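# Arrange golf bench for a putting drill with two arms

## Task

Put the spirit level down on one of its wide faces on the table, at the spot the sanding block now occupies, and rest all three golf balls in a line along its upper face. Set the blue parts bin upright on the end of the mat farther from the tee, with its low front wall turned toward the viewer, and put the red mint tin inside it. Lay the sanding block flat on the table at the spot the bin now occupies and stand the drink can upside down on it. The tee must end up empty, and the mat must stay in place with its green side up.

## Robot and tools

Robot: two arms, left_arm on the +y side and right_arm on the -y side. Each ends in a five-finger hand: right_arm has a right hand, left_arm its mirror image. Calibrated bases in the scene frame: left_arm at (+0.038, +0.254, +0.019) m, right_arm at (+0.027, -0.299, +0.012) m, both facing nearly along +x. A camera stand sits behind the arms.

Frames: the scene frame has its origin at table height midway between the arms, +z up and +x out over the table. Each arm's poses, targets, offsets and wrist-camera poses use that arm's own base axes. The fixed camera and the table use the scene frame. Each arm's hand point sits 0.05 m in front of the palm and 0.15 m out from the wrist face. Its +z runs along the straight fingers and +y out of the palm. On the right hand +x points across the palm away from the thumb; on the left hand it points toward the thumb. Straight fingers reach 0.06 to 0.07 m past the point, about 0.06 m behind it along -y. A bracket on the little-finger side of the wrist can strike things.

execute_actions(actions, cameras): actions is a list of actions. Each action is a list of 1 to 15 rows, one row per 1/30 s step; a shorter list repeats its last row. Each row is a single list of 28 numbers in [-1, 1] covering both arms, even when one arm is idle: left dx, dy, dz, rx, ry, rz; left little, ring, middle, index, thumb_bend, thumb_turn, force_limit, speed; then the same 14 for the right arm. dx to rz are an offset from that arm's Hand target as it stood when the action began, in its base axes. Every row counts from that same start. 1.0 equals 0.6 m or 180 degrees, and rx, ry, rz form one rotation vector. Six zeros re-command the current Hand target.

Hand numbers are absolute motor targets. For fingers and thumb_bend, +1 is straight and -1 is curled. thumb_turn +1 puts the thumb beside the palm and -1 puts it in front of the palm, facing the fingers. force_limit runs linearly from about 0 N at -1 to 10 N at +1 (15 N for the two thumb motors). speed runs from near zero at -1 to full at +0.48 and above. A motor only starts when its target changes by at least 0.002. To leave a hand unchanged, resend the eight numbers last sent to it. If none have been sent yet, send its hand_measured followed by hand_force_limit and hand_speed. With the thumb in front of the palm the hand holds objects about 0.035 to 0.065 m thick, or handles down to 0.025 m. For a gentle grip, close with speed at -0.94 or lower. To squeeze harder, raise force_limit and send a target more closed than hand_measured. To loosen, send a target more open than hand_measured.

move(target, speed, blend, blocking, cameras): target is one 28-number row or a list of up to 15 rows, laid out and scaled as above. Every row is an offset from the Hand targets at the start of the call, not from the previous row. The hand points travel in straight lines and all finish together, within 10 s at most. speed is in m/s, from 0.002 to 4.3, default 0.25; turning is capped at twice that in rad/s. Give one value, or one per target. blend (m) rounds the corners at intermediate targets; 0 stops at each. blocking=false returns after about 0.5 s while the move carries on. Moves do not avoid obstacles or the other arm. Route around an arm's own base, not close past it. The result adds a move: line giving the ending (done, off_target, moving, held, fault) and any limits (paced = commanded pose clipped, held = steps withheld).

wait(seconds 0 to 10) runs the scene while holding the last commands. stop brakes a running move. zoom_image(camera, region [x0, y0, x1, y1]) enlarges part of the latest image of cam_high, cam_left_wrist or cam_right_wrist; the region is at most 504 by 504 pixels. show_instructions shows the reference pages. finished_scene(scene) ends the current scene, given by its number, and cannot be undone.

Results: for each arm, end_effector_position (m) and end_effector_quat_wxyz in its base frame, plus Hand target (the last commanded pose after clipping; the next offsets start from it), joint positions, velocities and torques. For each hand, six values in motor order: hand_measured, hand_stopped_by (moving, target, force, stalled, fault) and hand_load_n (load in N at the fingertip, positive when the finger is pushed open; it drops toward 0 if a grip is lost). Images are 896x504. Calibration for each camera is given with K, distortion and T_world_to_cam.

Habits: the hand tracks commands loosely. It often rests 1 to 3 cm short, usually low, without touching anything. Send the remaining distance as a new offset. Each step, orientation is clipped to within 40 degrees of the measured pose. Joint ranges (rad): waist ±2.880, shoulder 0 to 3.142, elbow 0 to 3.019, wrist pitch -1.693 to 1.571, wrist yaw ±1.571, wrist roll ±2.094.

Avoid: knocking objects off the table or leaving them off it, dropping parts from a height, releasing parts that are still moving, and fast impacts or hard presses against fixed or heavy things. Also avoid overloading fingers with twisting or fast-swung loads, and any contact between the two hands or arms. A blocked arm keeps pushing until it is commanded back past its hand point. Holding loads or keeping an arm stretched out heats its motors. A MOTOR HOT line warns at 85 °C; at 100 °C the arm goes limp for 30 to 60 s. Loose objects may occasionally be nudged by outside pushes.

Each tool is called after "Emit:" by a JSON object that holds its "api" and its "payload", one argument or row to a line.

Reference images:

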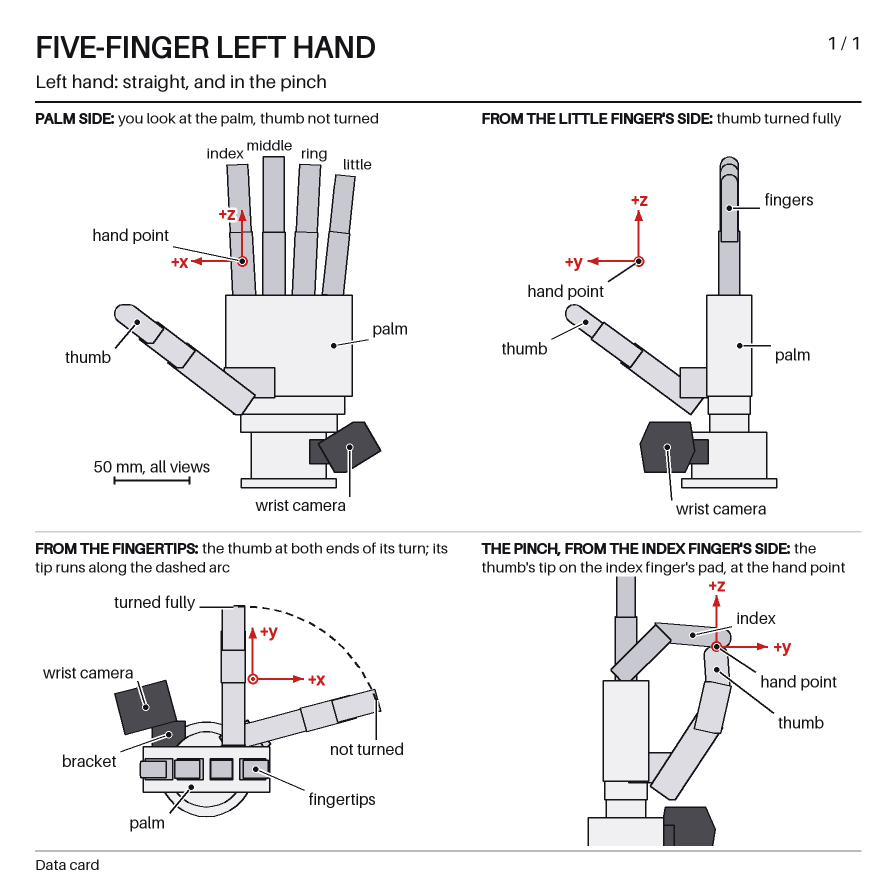

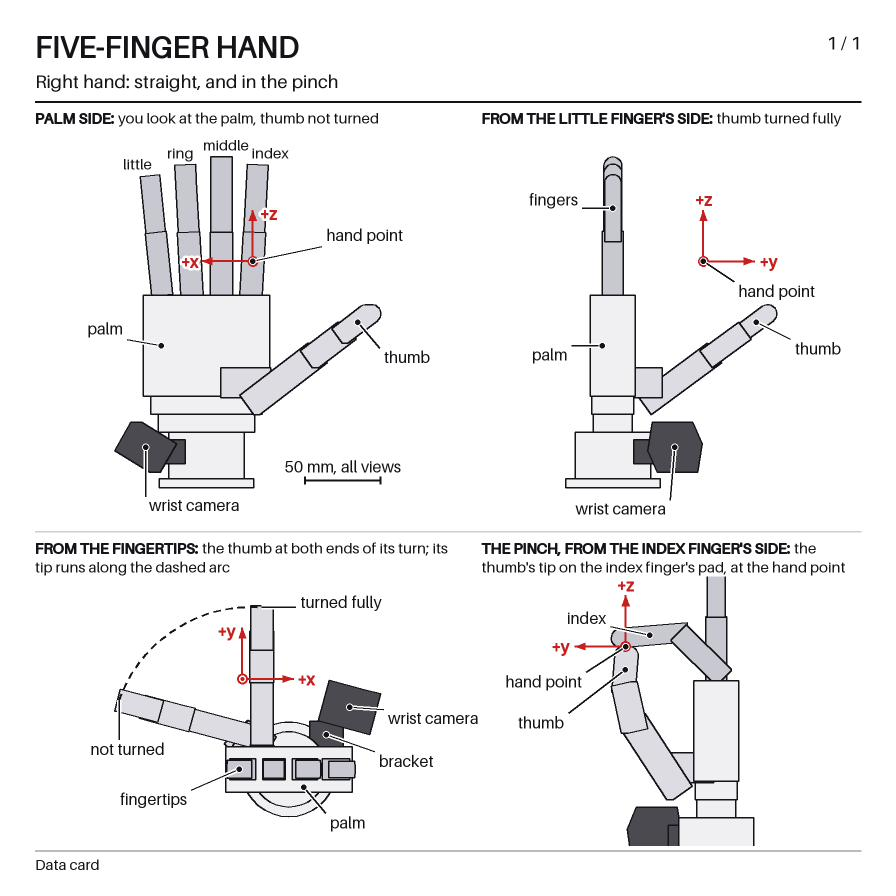

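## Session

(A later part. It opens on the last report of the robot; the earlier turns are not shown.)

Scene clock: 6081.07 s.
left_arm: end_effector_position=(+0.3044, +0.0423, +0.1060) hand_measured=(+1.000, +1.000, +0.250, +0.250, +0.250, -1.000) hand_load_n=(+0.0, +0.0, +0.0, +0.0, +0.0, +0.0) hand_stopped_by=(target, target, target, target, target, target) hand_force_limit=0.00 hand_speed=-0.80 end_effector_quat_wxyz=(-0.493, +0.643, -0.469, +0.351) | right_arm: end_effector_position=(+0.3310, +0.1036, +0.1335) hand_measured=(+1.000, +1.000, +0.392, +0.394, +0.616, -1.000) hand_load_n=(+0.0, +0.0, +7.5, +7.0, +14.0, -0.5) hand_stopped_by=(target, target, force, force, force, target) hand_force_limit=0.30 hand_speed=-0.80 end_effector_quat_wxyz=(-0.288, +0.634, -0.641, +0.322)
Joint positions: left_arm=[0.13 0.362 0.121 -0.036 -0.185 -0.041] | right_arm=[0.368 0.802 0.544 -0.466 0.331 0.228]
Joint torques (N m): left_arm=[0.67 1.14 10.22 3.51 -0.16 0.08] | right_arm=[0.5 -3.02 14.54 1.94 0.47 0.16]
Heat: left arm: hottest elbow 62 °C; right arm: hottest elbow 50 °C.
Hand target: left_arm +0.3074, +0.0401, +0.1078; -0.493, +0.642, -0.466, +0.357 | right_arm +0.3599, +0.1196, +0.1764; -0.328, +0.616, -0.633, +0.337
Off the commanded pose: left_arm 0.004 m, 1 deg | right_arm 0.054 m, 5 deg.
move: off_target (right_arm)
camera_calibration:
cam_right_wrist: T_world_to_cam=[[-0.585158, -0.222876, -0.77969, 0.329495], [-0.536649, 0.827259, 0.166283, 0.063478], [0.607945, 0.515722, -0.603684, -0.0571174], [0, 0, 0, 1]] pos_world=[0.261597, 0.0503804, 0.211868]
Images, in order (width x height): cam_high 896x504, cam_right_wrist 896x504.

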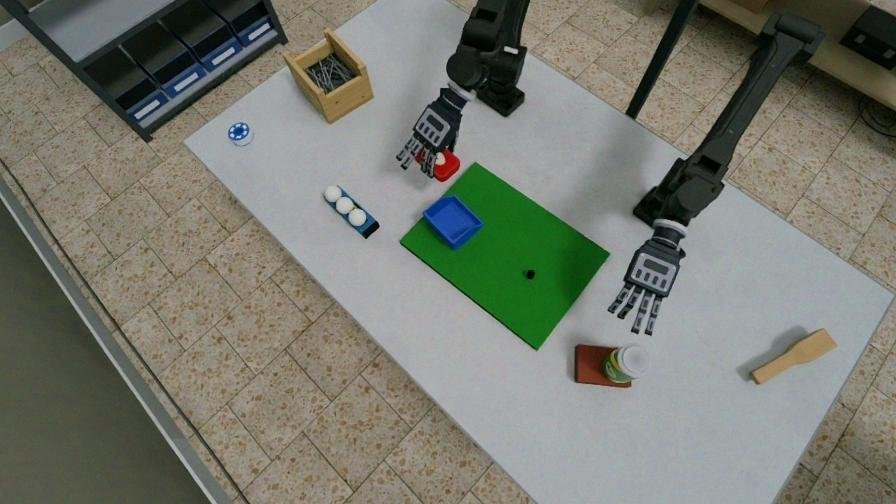

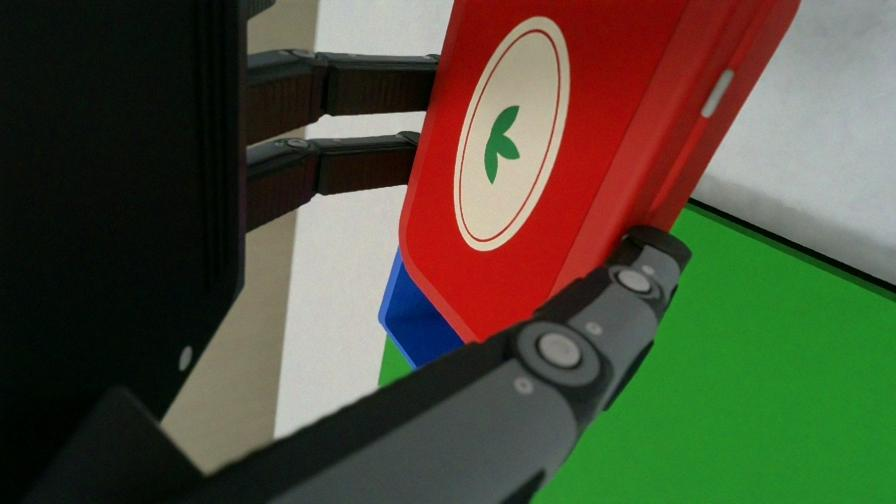

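Emit:
{"api": "move", "payload": {
  "target": [
    [0.0,0.0,0.0,0,0,0,1,1,0.25,0.25,0.25,-1,0.0,-0.8,0.045,0.155,0.03,0.139,0,0,1,1,0.15,0.1,0.2,-1,0.3,-0.8]
  ],
  "speed": [0.15],
  "cameras": ["cam_high","cam_right_wrist"]
}}

Emit:
{"api": "zoom_image", "payload": {
  "camera": "cam_high",
  "region": [370, 120, 570, 270]
}}

Scene clock: 6132.87 s.
left_arm: end_effector_position=(+0.3044, +0.0423, +0.1060) hand_measured=(+1.000, +1.000, +0.250, +0.250, +0.250, -1.000) hand_load_n=(+0.0, +0.0, +0.0, +0.0, +0.0, +0.0) hand_stopped_by=(target, target, target, target, target, target) hand_force_limit=0.00 hand_speed=-0.80 end_effector_quat_wxyz=(-0.493, +0.643, -0.469, +0.351) | right_arm: end_effector_position=(+0.3576, +0.1918, +0.1474) hand_measured=(+1.000, +1.000, +0.392, +0.394, +0.616, -1.000) hand_load_n=(+0.0, +0.0, +7.5, +7.0, +14.0, -0.5) hand_stopped_by=(target, target, force, force, force, target) hand_force_limit=0.30 hand_speed=-0.80 end_effector_quat_wxyz=(+0.408, -0.547, +0.707, -0.186)
Joint positions: left_arm=[0.13 0.362 0.121 -0.036 -0.185 -0.041] | right_arm=[0.422 0.923 0.565 -0.291 0.153 0.599]
Joint torques (N m): left_arm=[0.62 1.2 10.22 3.52 -0.16 0.08] | right_arm=[0.67 -4.19 14.58 2.25 0.27 0.27]
Heat: left arm: hottest elbow 61 °C; right arm: hottest elbow 76 °C.
Hand target: left_arm +0.3074, +0.0401, +0.1078; -0.493, +0.642, -0.466, +0.357 | right_arm +0.3870, +0.2126, +0.1945; +0.453, -0.530, +0.691, -0.192
Off the commanded pose: left_arm 0.004 m, 1 deg | right_arm 0.059 m, 6 deg.
move: off_target (right_arm)
camera_calibration:
cam_right_wrist: T_world_to_cam=[[-0.586183, 0.139129, -0.798143, 0.309215], [-0.506167, 0.706327, 0.49487, -0.0336304], [0.632601, 0.694078, -0.343615, -0.191747], [0, 0, 0, 1]] pos_world=[0.285533, 0.113821, 0.197553]
Images, in order (width x height): cam_high 896x504, cam_right_wrist 896x504.

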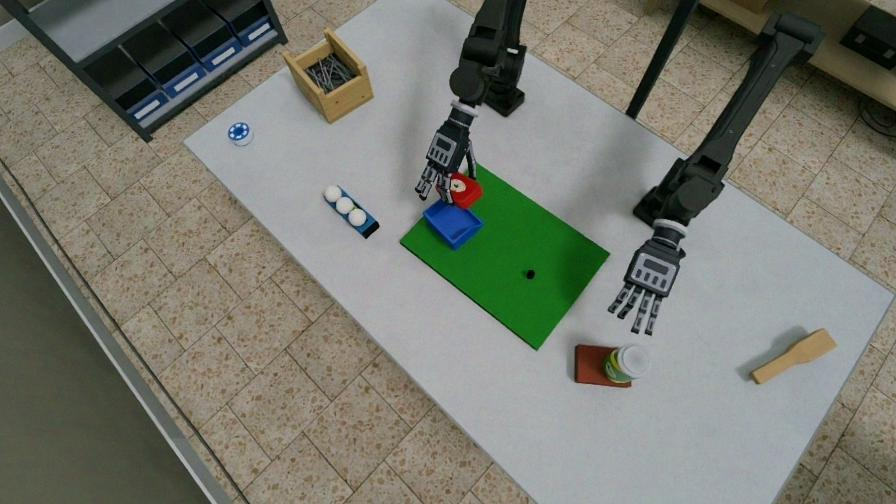

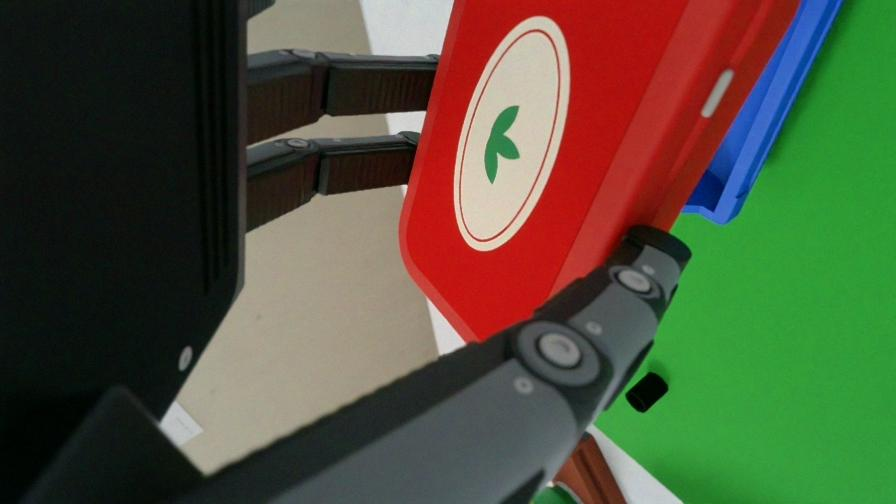

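Scaled by 2.520.

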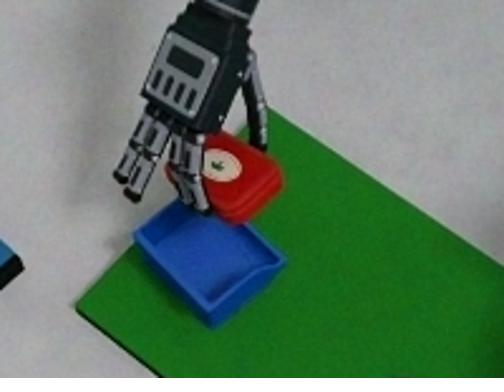

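Emit:
{"api": "move", "payload": {
  "target": [
    [0.0,0.0,0.0,0,0,0,1,1,0.25,0.25,0.25,-1,0.0,-0.8,-0.006,0.0,-0.13,0,0,0,1,1,0.15,0.1,0.2,-1,0.3,-0.8]
  ],
  "speed": [0.15],
  "cameras": ["cam_high","cam_right_wrist"]
}}

Emit:
{"api": "zoom_image", "payload": {
  "camera": "cam_high",
  "region": [370, 120, 570, 270]
}}

Scene clock: 6146.07 s.
left_arm: end_effector_position=(+0.3044, +0.0423, +0.1060) hand_measured=(+1.000, +1.000, +0.250, +0.250, +0.250, -1.000) hand_load_n=(+0.5, +0.0, +0.0, +0.0, +0.0, +0.0) hand_stopped_by=(target, target, target, target, target, target) hand_force_limit=0.00 hand_speed=-0.80 end_effector_quat_wxyz=(-0.493, +0.643, -0.469, +0.351) | right_arm: end_effector_position=(+0.3801, +0.2044, +0.1090) hand_measured=(+1.000, +1.000, +0.392, +0.394, +0.616, -1.000) hand_load_n=(+0.0, -0.5, +8.5, +6.0, +13.5, -0.5) hand_stopped_by=(target, target, force, force, force, target) hand_force_limit=0.30 hand_speed=-0.80 end_effector_quat_wxyz=(+0.438, -0.536, +0.696, -0.193)
Joint positions: left_arm=[0.13 0.362 0.121 -0.036 -0.185 -0.041] | right_arm=[0.429 1.065 0.49 -0.007 0.159 0.602]
Joint torques (N m): left_arm=[0.62 1.2 10.22 3.51 -0.16 0.08] | right_arm=[0.62 -5.54 8.13 2.35 0.31 0.26]
Heat: left arm: hottest elbow 61 °C; right arm: hottest elbow 73 °C.
Hand target: left_arm +0.3074, +0.0401, +0.1078; -0.493, +0.642, -0.466, +0.357 | right_arm +0.3834, +0.2126, +0.1164; +0.453, -0.530, +0.691, -0.192
Off the commanded pose: left_arm 0.004 m, 1 deg | right_arm 0.012 m, 2 deg.
move: off_target (right_arm)
camera_calibration:
cam_right_wrist: T_world_to_cam=[[-0.535735, 0.161404, -0.828817, 0.269667], [-0.537087, 0.692268, 0.481977, 0.00393794], [0.651556, 0.703359, -0.284184, -0.243515], [0, 0, 0, 1]] pos_world=[0.305249, 0.125027, 0.152403]
Images, in order (width x height): cam_high 896x504, cam_right_wrist 896x504.

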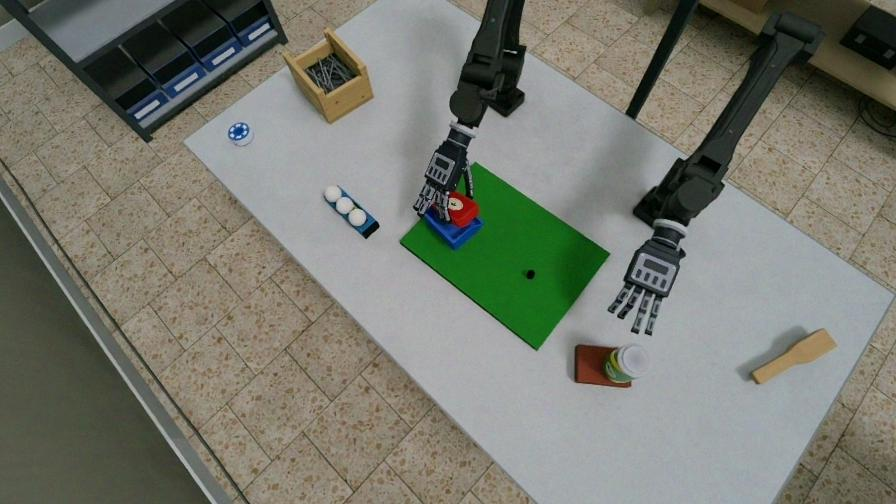

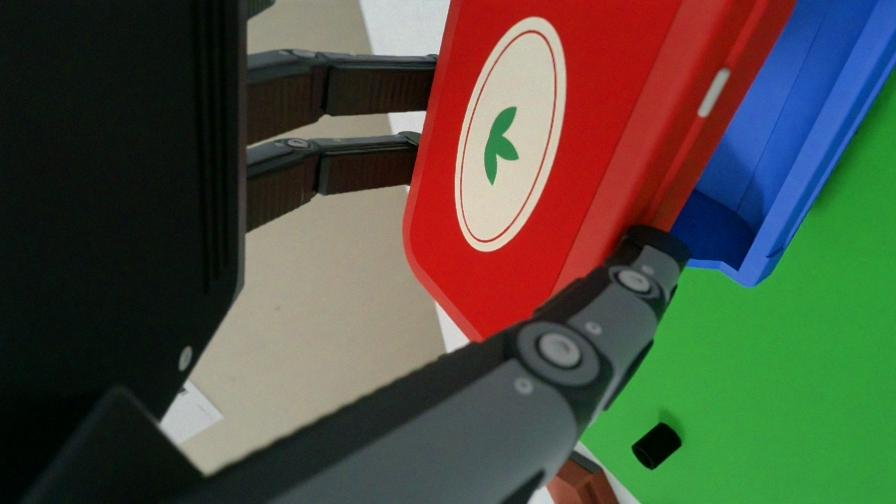

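Scaled by 2.520.

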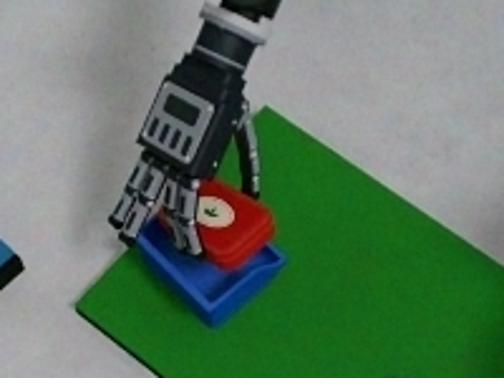

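Emit:
{"api": "zoom_image", "payload": {
  "camera": "cam_right_wrist",
  "region": [560, 0, 896, 340]
}}

Scaled by 1.482.

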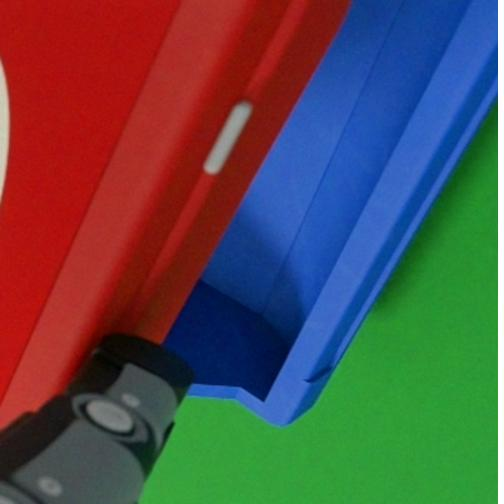

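Emit:
{"api": "move", "payload": {
  "target": [
    [0.0,0.0,0.0,0,0,0,1,1,0.25,0.25,0.25,-1,0.0,-0.8,-0.004,0.016,-0.038,0,0,0,1,1,0.15,0.1,0.2,-1,0.3,-0.8]
  ],
  "speed": [0.06],
  "cameras": ["cam_high","cam_right_wrist"]
}}

Emit:
{"api": "zoom_image", "payload": {
  "camera": "cam_high",
  "region": [370, 120, 570, 270]
}}

Scene clock: 6203.20 s.
left_arm: end_effector_position=(+0.3044, +0.0423, +0.1060) hand_measured=(+1.000, +1.000, +0.250, +0.250, +0.250, -1.000) hand_load_n=(+0.0, +0.0, +0.0, +0.0, +0.0, +0.0) hand_stopped_by=(target, target, target, target, target, target) hand_force_limit=0.00 hand_speed=-0.80 end_effector_quat_wxyz=(-0.493, +0.643, -0.469, +0.351) | right_arm: end_effector_position=(+0.3794, +0.2147, +0.0897) hand_measured=(+1.000, +1.000, +0.392, +0.394, +0.616, -1.000) hand_load_n=(+0.0, +0.0, +8.5, +6.0, +13.5, -0.5) hand_stopped_by=(target, target, force, force, force, target) hand_force_limit=0.30 hand_speed=-0.80 end_effector_quat_wxyz=(+0.441, -0.535, +0.694, -0.194)
Joint positions: left_arm=[0.13 0.362 0.121 -0.036 -0.185 -0.041] | right_arm=[0.464 1.125 0.462 0.086 0.188 0.62]
Joint torques (N m): left_arm=[0.67 1.14 10.24 3.52 -0.16 0.08] | right_arm=[0.56 -5.6 7.49 2.33 0.33 0.27]
Heat: left arm: hottest elbow 61 °C; right arm: hottest elbow 53 °C.
Hand target: left_arm +0.3074, +0.0401, +0.1078; -0.493, +0.642, -0.466, +0.357 | right_arm +0.3811, +0.2222, +0.0938; +0.453, -0.530, +0.691, -0.192
Off the commanded pose: left_arm 0.004 m, 1 deg | right_arm 0.009 m, 2 deg.
move: done
camera_calibration:
cam_right_wrist: T_world_to_cam=[[-0.529788, 0.162728, -0.832373, 0.249319], [-0.541288, 0.690683, 0.479546, 0.00791509], [0.652941, 0.704611, -0.277833, -0.257113], [0, 0, 0, 1]] pos_world=[0.30425, 0.135127, 0.132297]
Images, in order (width x height): cam_high 896x504, cam_right_wrist 896x504.

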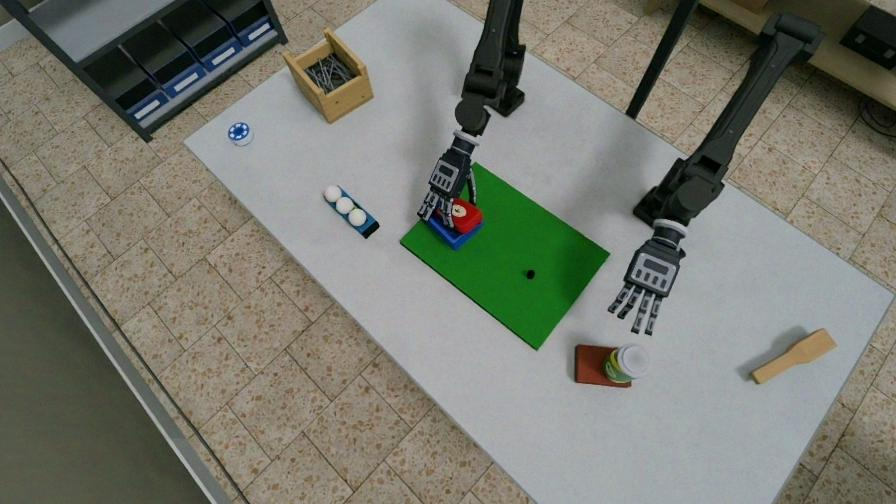

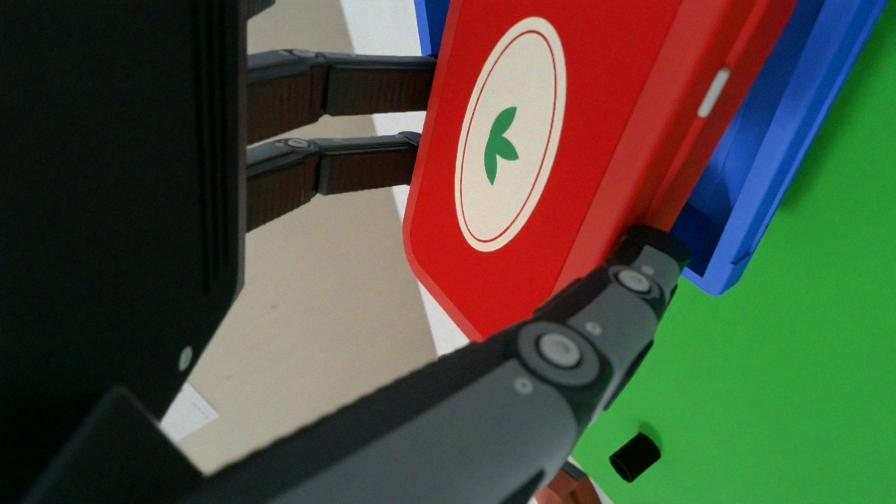

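Scaled by 2.520.

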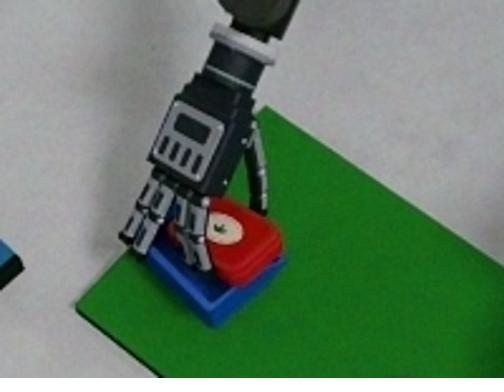

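Emit:
{"api": "move", "payload": {
  "target": [
    [0.0,0.0,0.0,0,0,0,1,1,0.25,0.25,0.25,-1,0.0,-0.8,0.0,-0.006,-0.016,0,0,0,1,1,0.15,0.1,0.2,-1,0.3,-0.8]
  ],
  "speed": [0.04],
  "cameras": ["cam_high","cam_right_wrist"]
}}

Emit:
{"api": "zoom_image", "payload": {
  "camera": "cam_high",
  "region": [400, 160, 520, 260]
}}

Scene clock: 6217.77 s.
left_arm: end_effector_position=(+0.3044, +0.0423, +0.1060) hand_measured=(+1.000, +1.000, +0.250, +0.250, +0.250, -1.000) hand_load_n=(+0.0, +0.0, +0.0, +0.0, +0.5, +0.0) hand_stopped_by=(target, target, target, target, target, target) hand_force_limit=0.00 hand_speed=-0.80 end_effector_quat_wxyz=(-0.493, +0.643, -0.469, +0.351) | right_arm: end_effector_position=(+0.3785, +0.2150, +0.0821) hand_measured=(+1.000, +1.000, +0.392, +0.394, +0.616, -1.000) hand_load_n=(+0.0, +0.0, +8.5, +6.0, +13.5, +0.0) hand_stopped_by=(target, target, force, force, force, target) hand_force_limit=0.30 hand_speed=-0.80 end_effector_quat_wxyz=(+0.444, -0.534, +0.693, -0.193)
Joint positions: left_arm=[0.13 0.362 0.121 -0.036 -0.185 -0.041] | right_arm=[0.464 1.144 0.445 0.127 0.184 0.62]
Joint torques (N m): left_arm=[0.67 1.2 10.24 3.51 -0.16 0.08] | right_arm=[-0.26 -5.48 7.21 2.33 0.11 0.2]
Heat: left arm: hottest elbow 61 °C; right arm: hottest elbow 51 °C.
Hand target: left_arm +0.3074, +0.0401, +0.1078; -0.493, +0.642, -0.466, +0.357 | right_arm +0.3811, +0.2186, +0.0842; +0.453, -0.530, +0.691, -0.192
Off the commanded pose: left_arm 0.004 m, 1 deg | right_arm 0.005 m, 1 deg.
move: done
camera_calibration:
cam_right_wrist: T_world_to_cam=[[-0.526938, 0.164993, -0.833735, 0.241015], [-0.545, 0.687137, 0.480434, 0.012856], [0.652158, 0.707545, -0.272158, -0.259664], [0, 0, 0, 1]] pos_world=[0.303349, 0.135125, 0.124096]
Images, in order (width x height): cam_high 896x504, cam_right_wrist 896x504.

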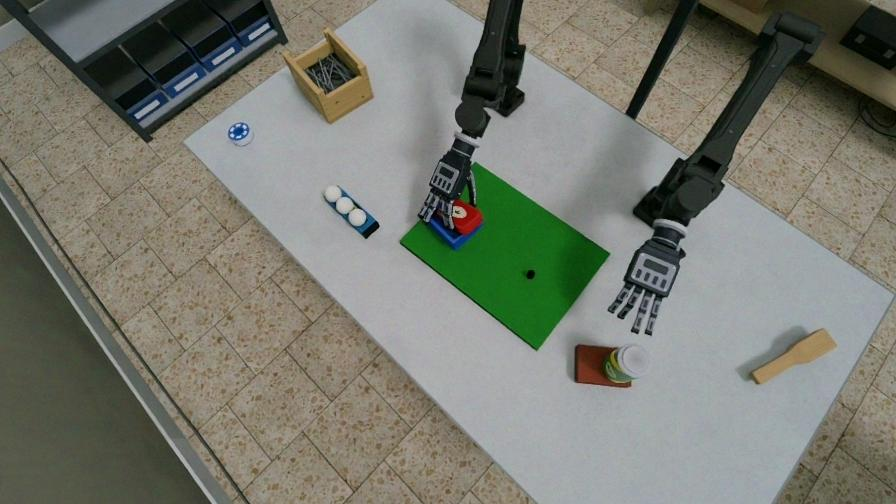

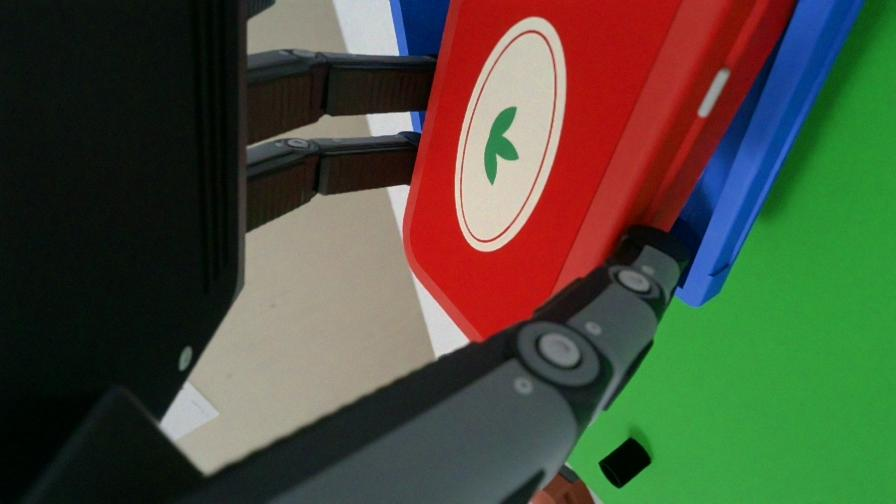

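Scaled by 4.200.

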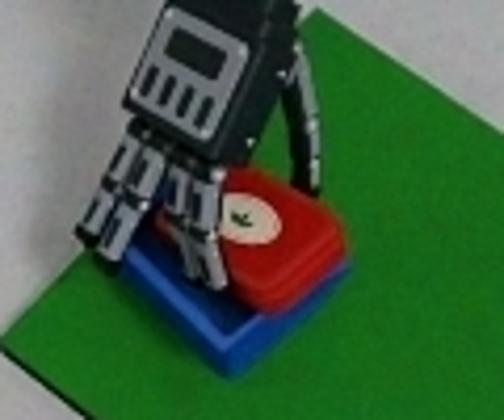

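Emit:
{"api": "move", "payload": {
  "target": [
    [0.0,0.0,0.0,0,0,0,1,1,0.25,0.25,0.25,-1,0.0,-0.8,0.012,-0.005,0.0,0,0,0,1,1,0.15,0.1,0.2,-1,0.3,-0.8],
    [0.0,0.0,0.0,0,0,0,1,1,0.25,0.25,0.25,-1,0.0,-0.8,0.012,-0.005,-0.007,0,0,0,1,1,0.15,0.1,0.2,-1,0.3,-0.8]
  ],
  "speed": [0.04,0.04],
  "cameras": ["cam_high","cam_right_wrist"]
}}

Emit:
{"api": "zoom_image", "payload": {
  "camera": "cam_high",
  "region": [400, 160, 520, 260]
}}

Scene clock: 6242.43 s.
left_arm: end_effector_position=(+0.3044, +0.0423, +0.1060) hand_measured=(+1.000, +1.000, +0.250, +0.250, +0.250, -1.000) hand_load_n=(+0.0, +0.0, +0.0, +0.0, +0.0, +0.0) hand_stopped_by=(target, target, target, target, target, target) hand_force_limit=0.00 hand_speed=-0.80 end_effector_quat_wxyz=(-0.493, +0.643, -0.469, +0.351) | right_arm: end_effector_position=(+0.3814, +0.2186, +0.0797) hand_measured=(+1.000, +1.000, +0.392, +0.394, +0.616, -1.000) hand_load_n=(+0.0, +0.0, +8.5, +6.0, +13.5, -0.5) hand_stopped_by=(target, target, force, force, force, target) hand_force_limit=0.30 hand_speed=-0.80 end_effector_quat_wxyz=(+0.449, -0.535, +0.690, -0.188)
Joint positions: left_arm=[0.13 0.362 0.121 -0.036 -0.185 -0.041] | right_arm=[0.46 1.167 0.445 0.16 0.167 0.62]
Joint torques (N m): left_arm=[0.67 1.2 10.22 3.52 -0.16 0.08] | right_arm=[-1.55 -5.19 7.51 2.1 0.08 0.09]
Heat: left arm: hottest elbow 61 °C; right arm: hottest elbow 48 °C.
Hand target: left_arm +0.3074, +0.0401, +0.1078; -0.493, +0.642, -0.466, +0.357 | right_arm +0.3882, +0.2157, +0.0798; +0.453, -0.530, +0.691, -0.192
Off the commanded pose: left_arm 0.004 m, 1 deg | right_arm 0.008 m, 1 deg.
move: done
camera_calibration:
cam_right_wrist: T_world_to_cam=[[-0.525301, 0.169412, -0.833881, 0.23841], [-0.554334, 0.675366, 0.486409, 0.0188318], [0.645579, 0.717761, -0.26086, -0.26544], [0, 0, 0, 1]] pos_world=[0.307039, 0.137415, 0.120403]
Images, in order (width x height): cam_high 896x504, cam_right_wrist 896x504.

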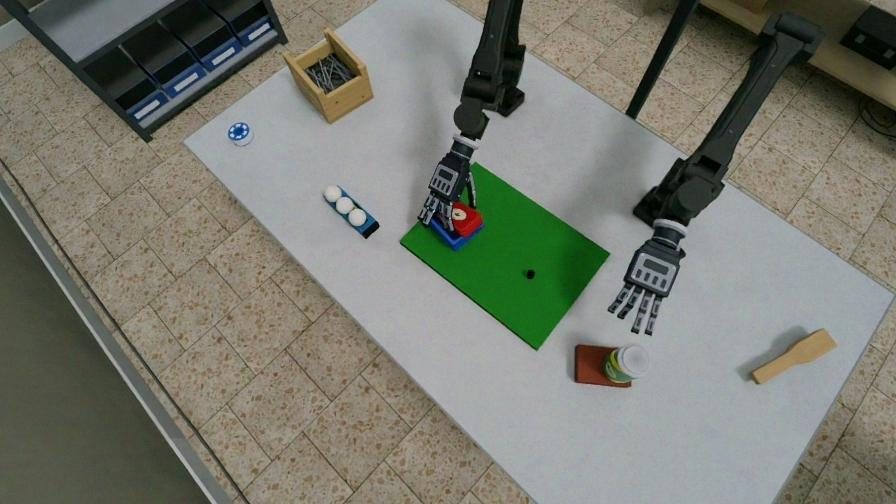

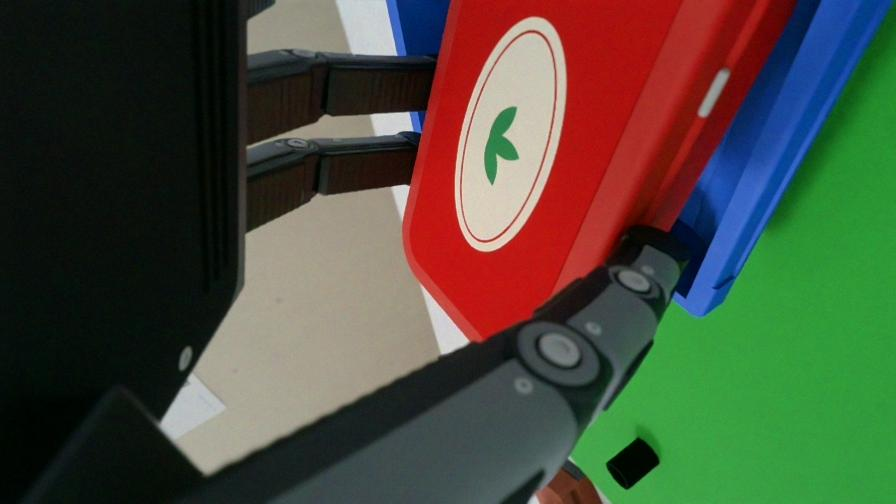

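Scaled by 4.200.

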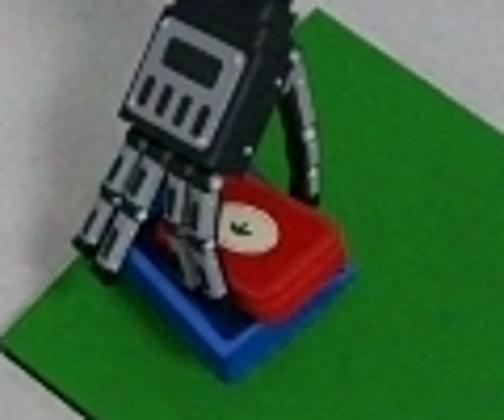

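Emit:
{"api": "move", "payload": {
  "target": [
    [0.0,0.0,0.0,0,0,0,1,1,0.25,0.25,0.25,-1,0.0,-0.8,0.0,0.004,-0.009,0,0,0,1,1,0.15,0.1,0.2,-1,0.3,-0.8]
  ],
  "speed": [0.03],
  "cameras": ["cam_high","cam_right_wrist"]
}}

Emit:
{"api": "zoom_image", "payload": {
  "camera": "cam_high",
  "region": [400, 160, 520, 260]
}}

Scene clock: 6260.87 s.
left_arm: end_effector_position=(+0.3044, +0.0423, +0.1060) hand_measured=(+1.000, +1.000, +0.250, +0.250, +0.250, -1.000) hand_load_n=(+0.0, +0.0, +0.0, +0.0, +0.0, +0.0) hand_stopped_by=(target, target, target, target, target, target) hand_force_limit=0.00 hand_speed=-0.80 end_effector_quat_wxyz=(-0.493, +0.643, -0.469, +0.351) | right_arm: end_effector_position=(+0.3847, +0.2201, +0.0777) hand_measured=(+1.000, +1.000, +0.392, +0.394, +0.616, -1.000) hand_load_n=(+0.0, +0.0, +8.0, +6.0, +13.5, +0.0) hand_stopped_by=(target, target, force, force, force, target) hand_force_limit=0.30 hand_speed=-0.80 end_effector_quat_wxyz=(+0.453, -0.533, +0.689, -0.189)
Joint positions: left_arm=[0.13 0.362 0.121 -0.036 -0.185 -0.041] | right_arm=[0.46 1.186 0.445 0.186 0.168 0.62]
Joint torques (N m): left_arm=[0.62 1.2 10.22 3.51 -0.16 0.08] | right_arm=[-0.97 -5.25 7.08 2.03 0.3 0.13]
Heat: left arm: hottest elbow 61 °C; right arm: hottest elbow 47 °C.
Hand target: left_arm +0.3074, +0.0401, +0.1078; -0.493, +0.642, -0.466, +0.357 | right_arm +0.3881, +0.2181, +0.0745; +0.453, -0.530, +0.691, -0.192
Off the commanded pose: left_arm 0.004 m, 1 deg | right_arm 0.005 m, 1 deg.
move: done
camera_calibration:
cam_right_wrist: T_world_to_cam=[[-0.519067, 0.172479, -0.83715, 0.235384], [-0.557426, 0.674174, 0.484527, 0.022204], [0.647955, 0.718151, -0.253797, -0.270674], [0, 0, 0, 1]] pos_world=[0.309942, 0.138817, 0.117597]
Images, in order (width x height): cam_high 896x504, cam_right_wrist 896x504.

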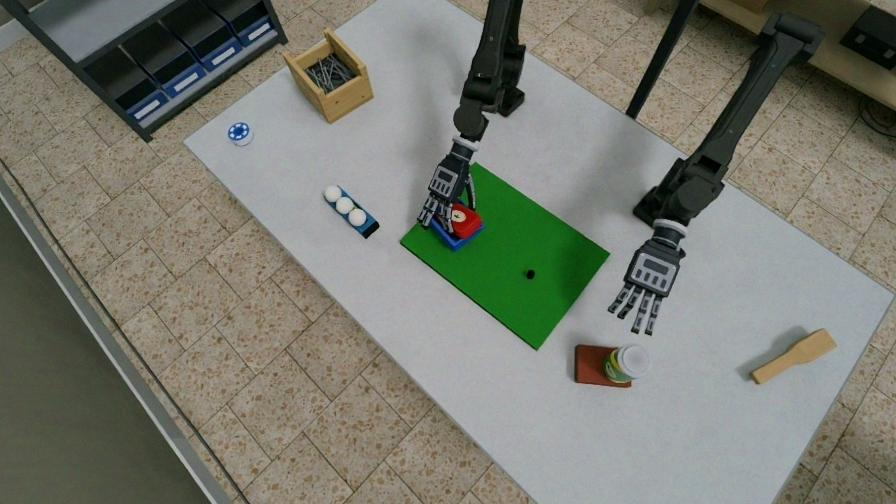

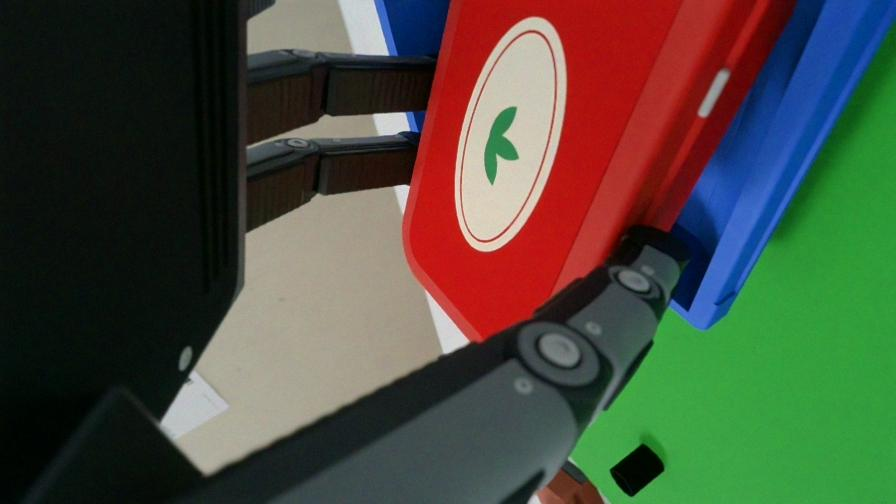

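Scaled by 4.200.

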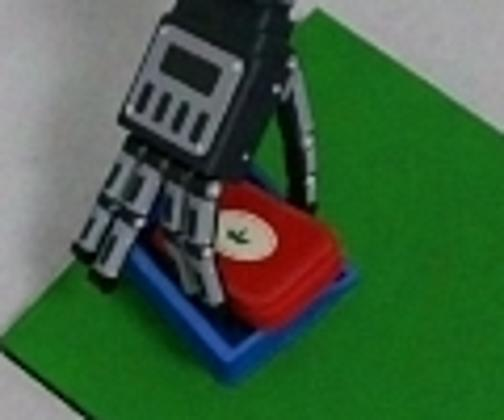

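Emit:
{"api": "move", "payload": {
  "target": [
    [0.0,0.0,0.0,0,0,0,1,1,0.25,0.25,0.25,-1,0.0,-0.8,0.0,0.0,0,0,0,0,1,1,0.5,0.5,0.74,-1,0.3,-0.85]
  ],
  "speed": [0.03],
  "cameras": ["cam_high","cam_right_wrist"]
}}

Emit:
{"api": "zoom_image", "payload": {
  "camera": "cam_high",
  "region": [400, 160, 520, 260]
}}

Scene clock: 6275.83 s.
left_arm: end_effector_position=(+0.3044, +0.0423, +0.1060) hand_measured=(+1.000, +1.000, +0.250, +0.250, +0.250, -1.000) hand_load_n=(+0.0, -0.5, +0.0, +0.0, +0.0, +0.0) hand_stopped_by=(target, target, target, target, target, target) hand_force_limit=0.00 hand_speed=-0.80 end_effector_quat_wxyz=(-0.493, +0.643, -0.469, +0.351) | right_arm: end_effector_position=(+0.3847, +0.2199, +0.0764) hand_measured=(+1.000, +1.000, +0.500, +0.500, +0.740, -1.000) hand_load_n=(+0.0, +0.0, -0.5, +0.0, +0.5, +0.0) hand_stopped_by=(target, target, target, target, target, target) hand_force_limit=0.30 hand_speed=-0.85 end_effector_quat_wxyz=(+0.451, -0.534, +0.690, -0.189)
Joint positions: left_arm=[0.13 0.362 0.121 -0.036 -0.185 -0.041] | right_arm=[0.46 1.189 0.445 0.186 0.169 0.62]
Joint torques (N m): left_arm=[0.67 1.2 10.24 3.51 -0.15 0.08] | right_arm=[-0.97 -5.36 7.06 2.03 0.29 0.13]
Heat: left arm: hottest elbow 61 °C; right arm: hottest elbow 46 °C.
Hand target: left_arm +0.3074, +0.0401, +0.1078; -0.493, +0.642, -0.466, +0.357 | right_arm +0.3882, +0.2180, +0.0745; +0.453, -0.530, +0.691, -0.192
Off the commanded pose: left_arm 0.004 m, 1 deg | right_arm 0.004 m, 1 deg.
move: done
camera_calibration:
cam_right_wrist: T_world_to_cam=[[-0.521042, 0.171367, -0.836151, 0.235299], [-0.555813, 0.675337, 0.484759, 0.0220181], [0.647756, 0.717323, -0.256631, -0.270323], [0, 0, 0, 1]] pos_world=[0.309942, 0.138717, 0.116699]
Images, in order (width x height): cam_high 896x504, cam_right_wrist 896x504.

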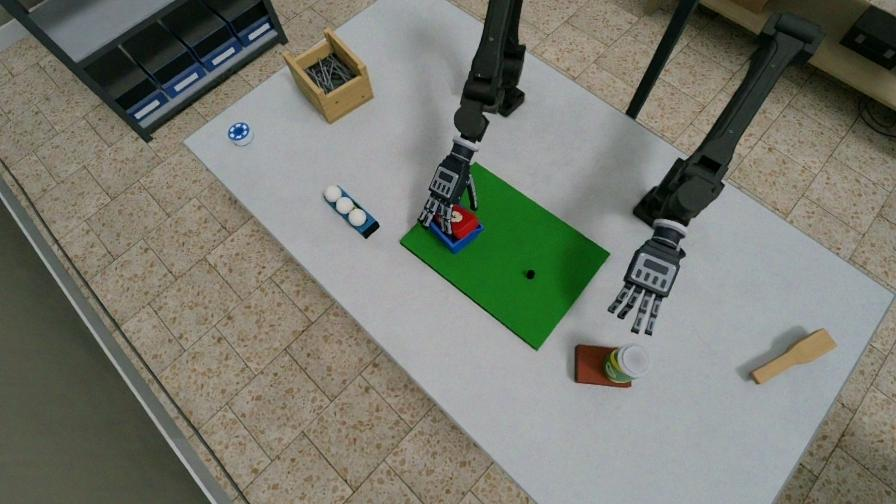

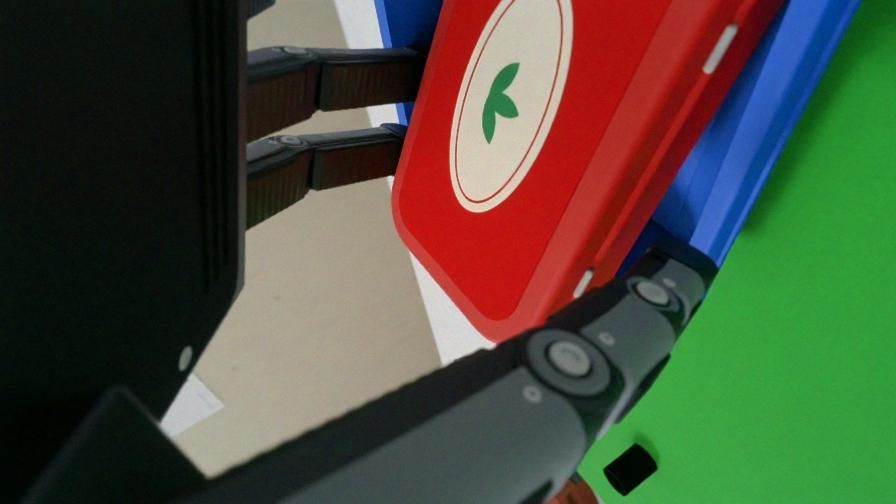

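Scaled by 4.200.

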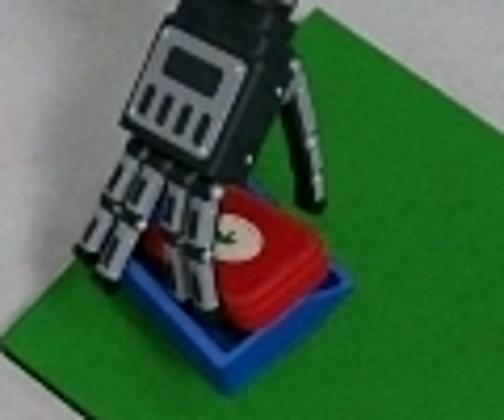

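Emit:
{"api": "move", "payload": {
  "target": [
    [0.0,0.0,0.0,0,0,0,1,1,0.25,0.25,0.25,-1,0.0,-0.8,0.012,0.0,0.07,0,0,0,1,1,0.52,0.52,0.74,-1,0.3,-0.85],
    [0.0,0.0,0.0,0,0,0,1,1,0.25,0.25,0.25,-1,0.0,-0.8,0.02,0.0,0.14,0,0,0,1,1,0.52,0.52,0.74,-1,0.3,-0.85]
  ],
  "speed": [0.06,0.1],
  "blend": [0.02,0],
  "cameras": ["cam_high","cam_right_wrist"]
}}

Emit:
{"api": "zoom_image", "payload": {
  "camera": "cam_high",
  "region": [400, 160, 520, 260]
}}

Scene clock: 6293.93 s.
left_arm: end_effector_position=(+0.3044, +0.0423, +0.1060) hand_measured=(+1.000, +1.000, +0.250, +0.250, +0.250, -1.000) hand_load_n=(+0.0, +0.0, +0.0, +0.0, +0.0, +0.0) hand_stopped_by=(target, target, target, target, target, target) hand_force_limit=0.00 hand_speed=-0.80 end_effector_quat_wxyz=(-0.493, +0.643, -0.469, +0.351) | right_arm: end_effector_position=(+0.3798, +0.2154, +0.1258) hand_measured=(+1.000, +1.000, +0.520, +0.520, +0.740, -1.000) hand_load_n=(+0.0, +0.0, +0.0, +0.0, +0.0, +0.0) hand_stopped_by=(target, target, target, target, target, target) hand_force_limit=0.30 hand_speed=-0.85 end_effector_quat_wxyz=(+0.432, -0.542, +0.698, -0.183)
Joint positions: left_arm=[0.13 0.362 0.121 -0.036 -0.185 -0.041] | right_arm=[0.452 1.051 0.545 -0.098 0.159 0.619]
Joint torques (N m): left_arm=[0.62 1.2 10.24 3.51 -0.16 0.08] | right_arm=[-1.67 -6.48 12.52 0.79 0.1 0.06]
Heat: left arm: hottest elbow 61 °C; right arm: hottest elbow 46 °C.
Hand target: left_arm +0.3074, +0.0401, +0.1078; -0.493, +0.642, -0.466, +0.357 | right_arm +0.4002, +0.2179, +0.1584; +0.453, -0.530, +0.691, -0.192
Off the commanded pose: left_arm 0.004 m, 1 deg | right_arm 0.039 m, 3 deg.
move: off_target (right_arm)
camera_calibration:
cam_right_wrist: T_world_to_cam=[[-0.557011, 0.157002, -0.81553, 0.288956], [-0.534843, 0.68342, 0.49687, -0.012758], [0.635359, 0.712942, -0.296701, -0.240495], [0, 0, 0, 1]] pos_world=[0.306929, 0.134811, 0.170636]
Images, in order (width x height): cam_high 896x504, cam_right_wrist 896x504.

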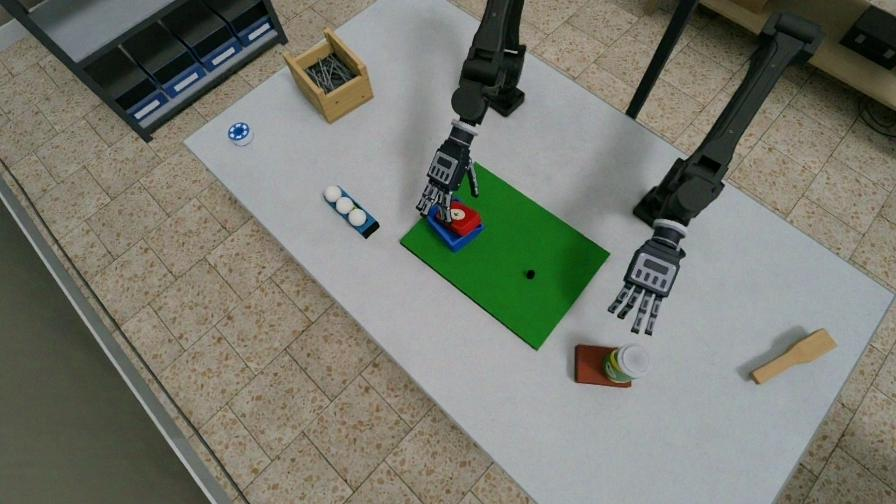

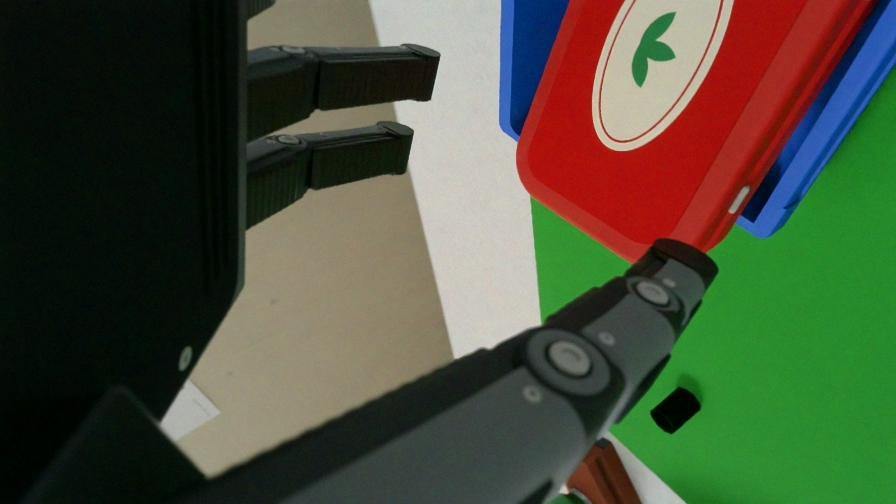

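Scaled by 4.200.

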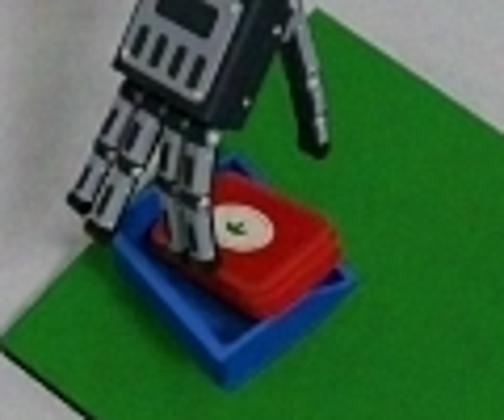

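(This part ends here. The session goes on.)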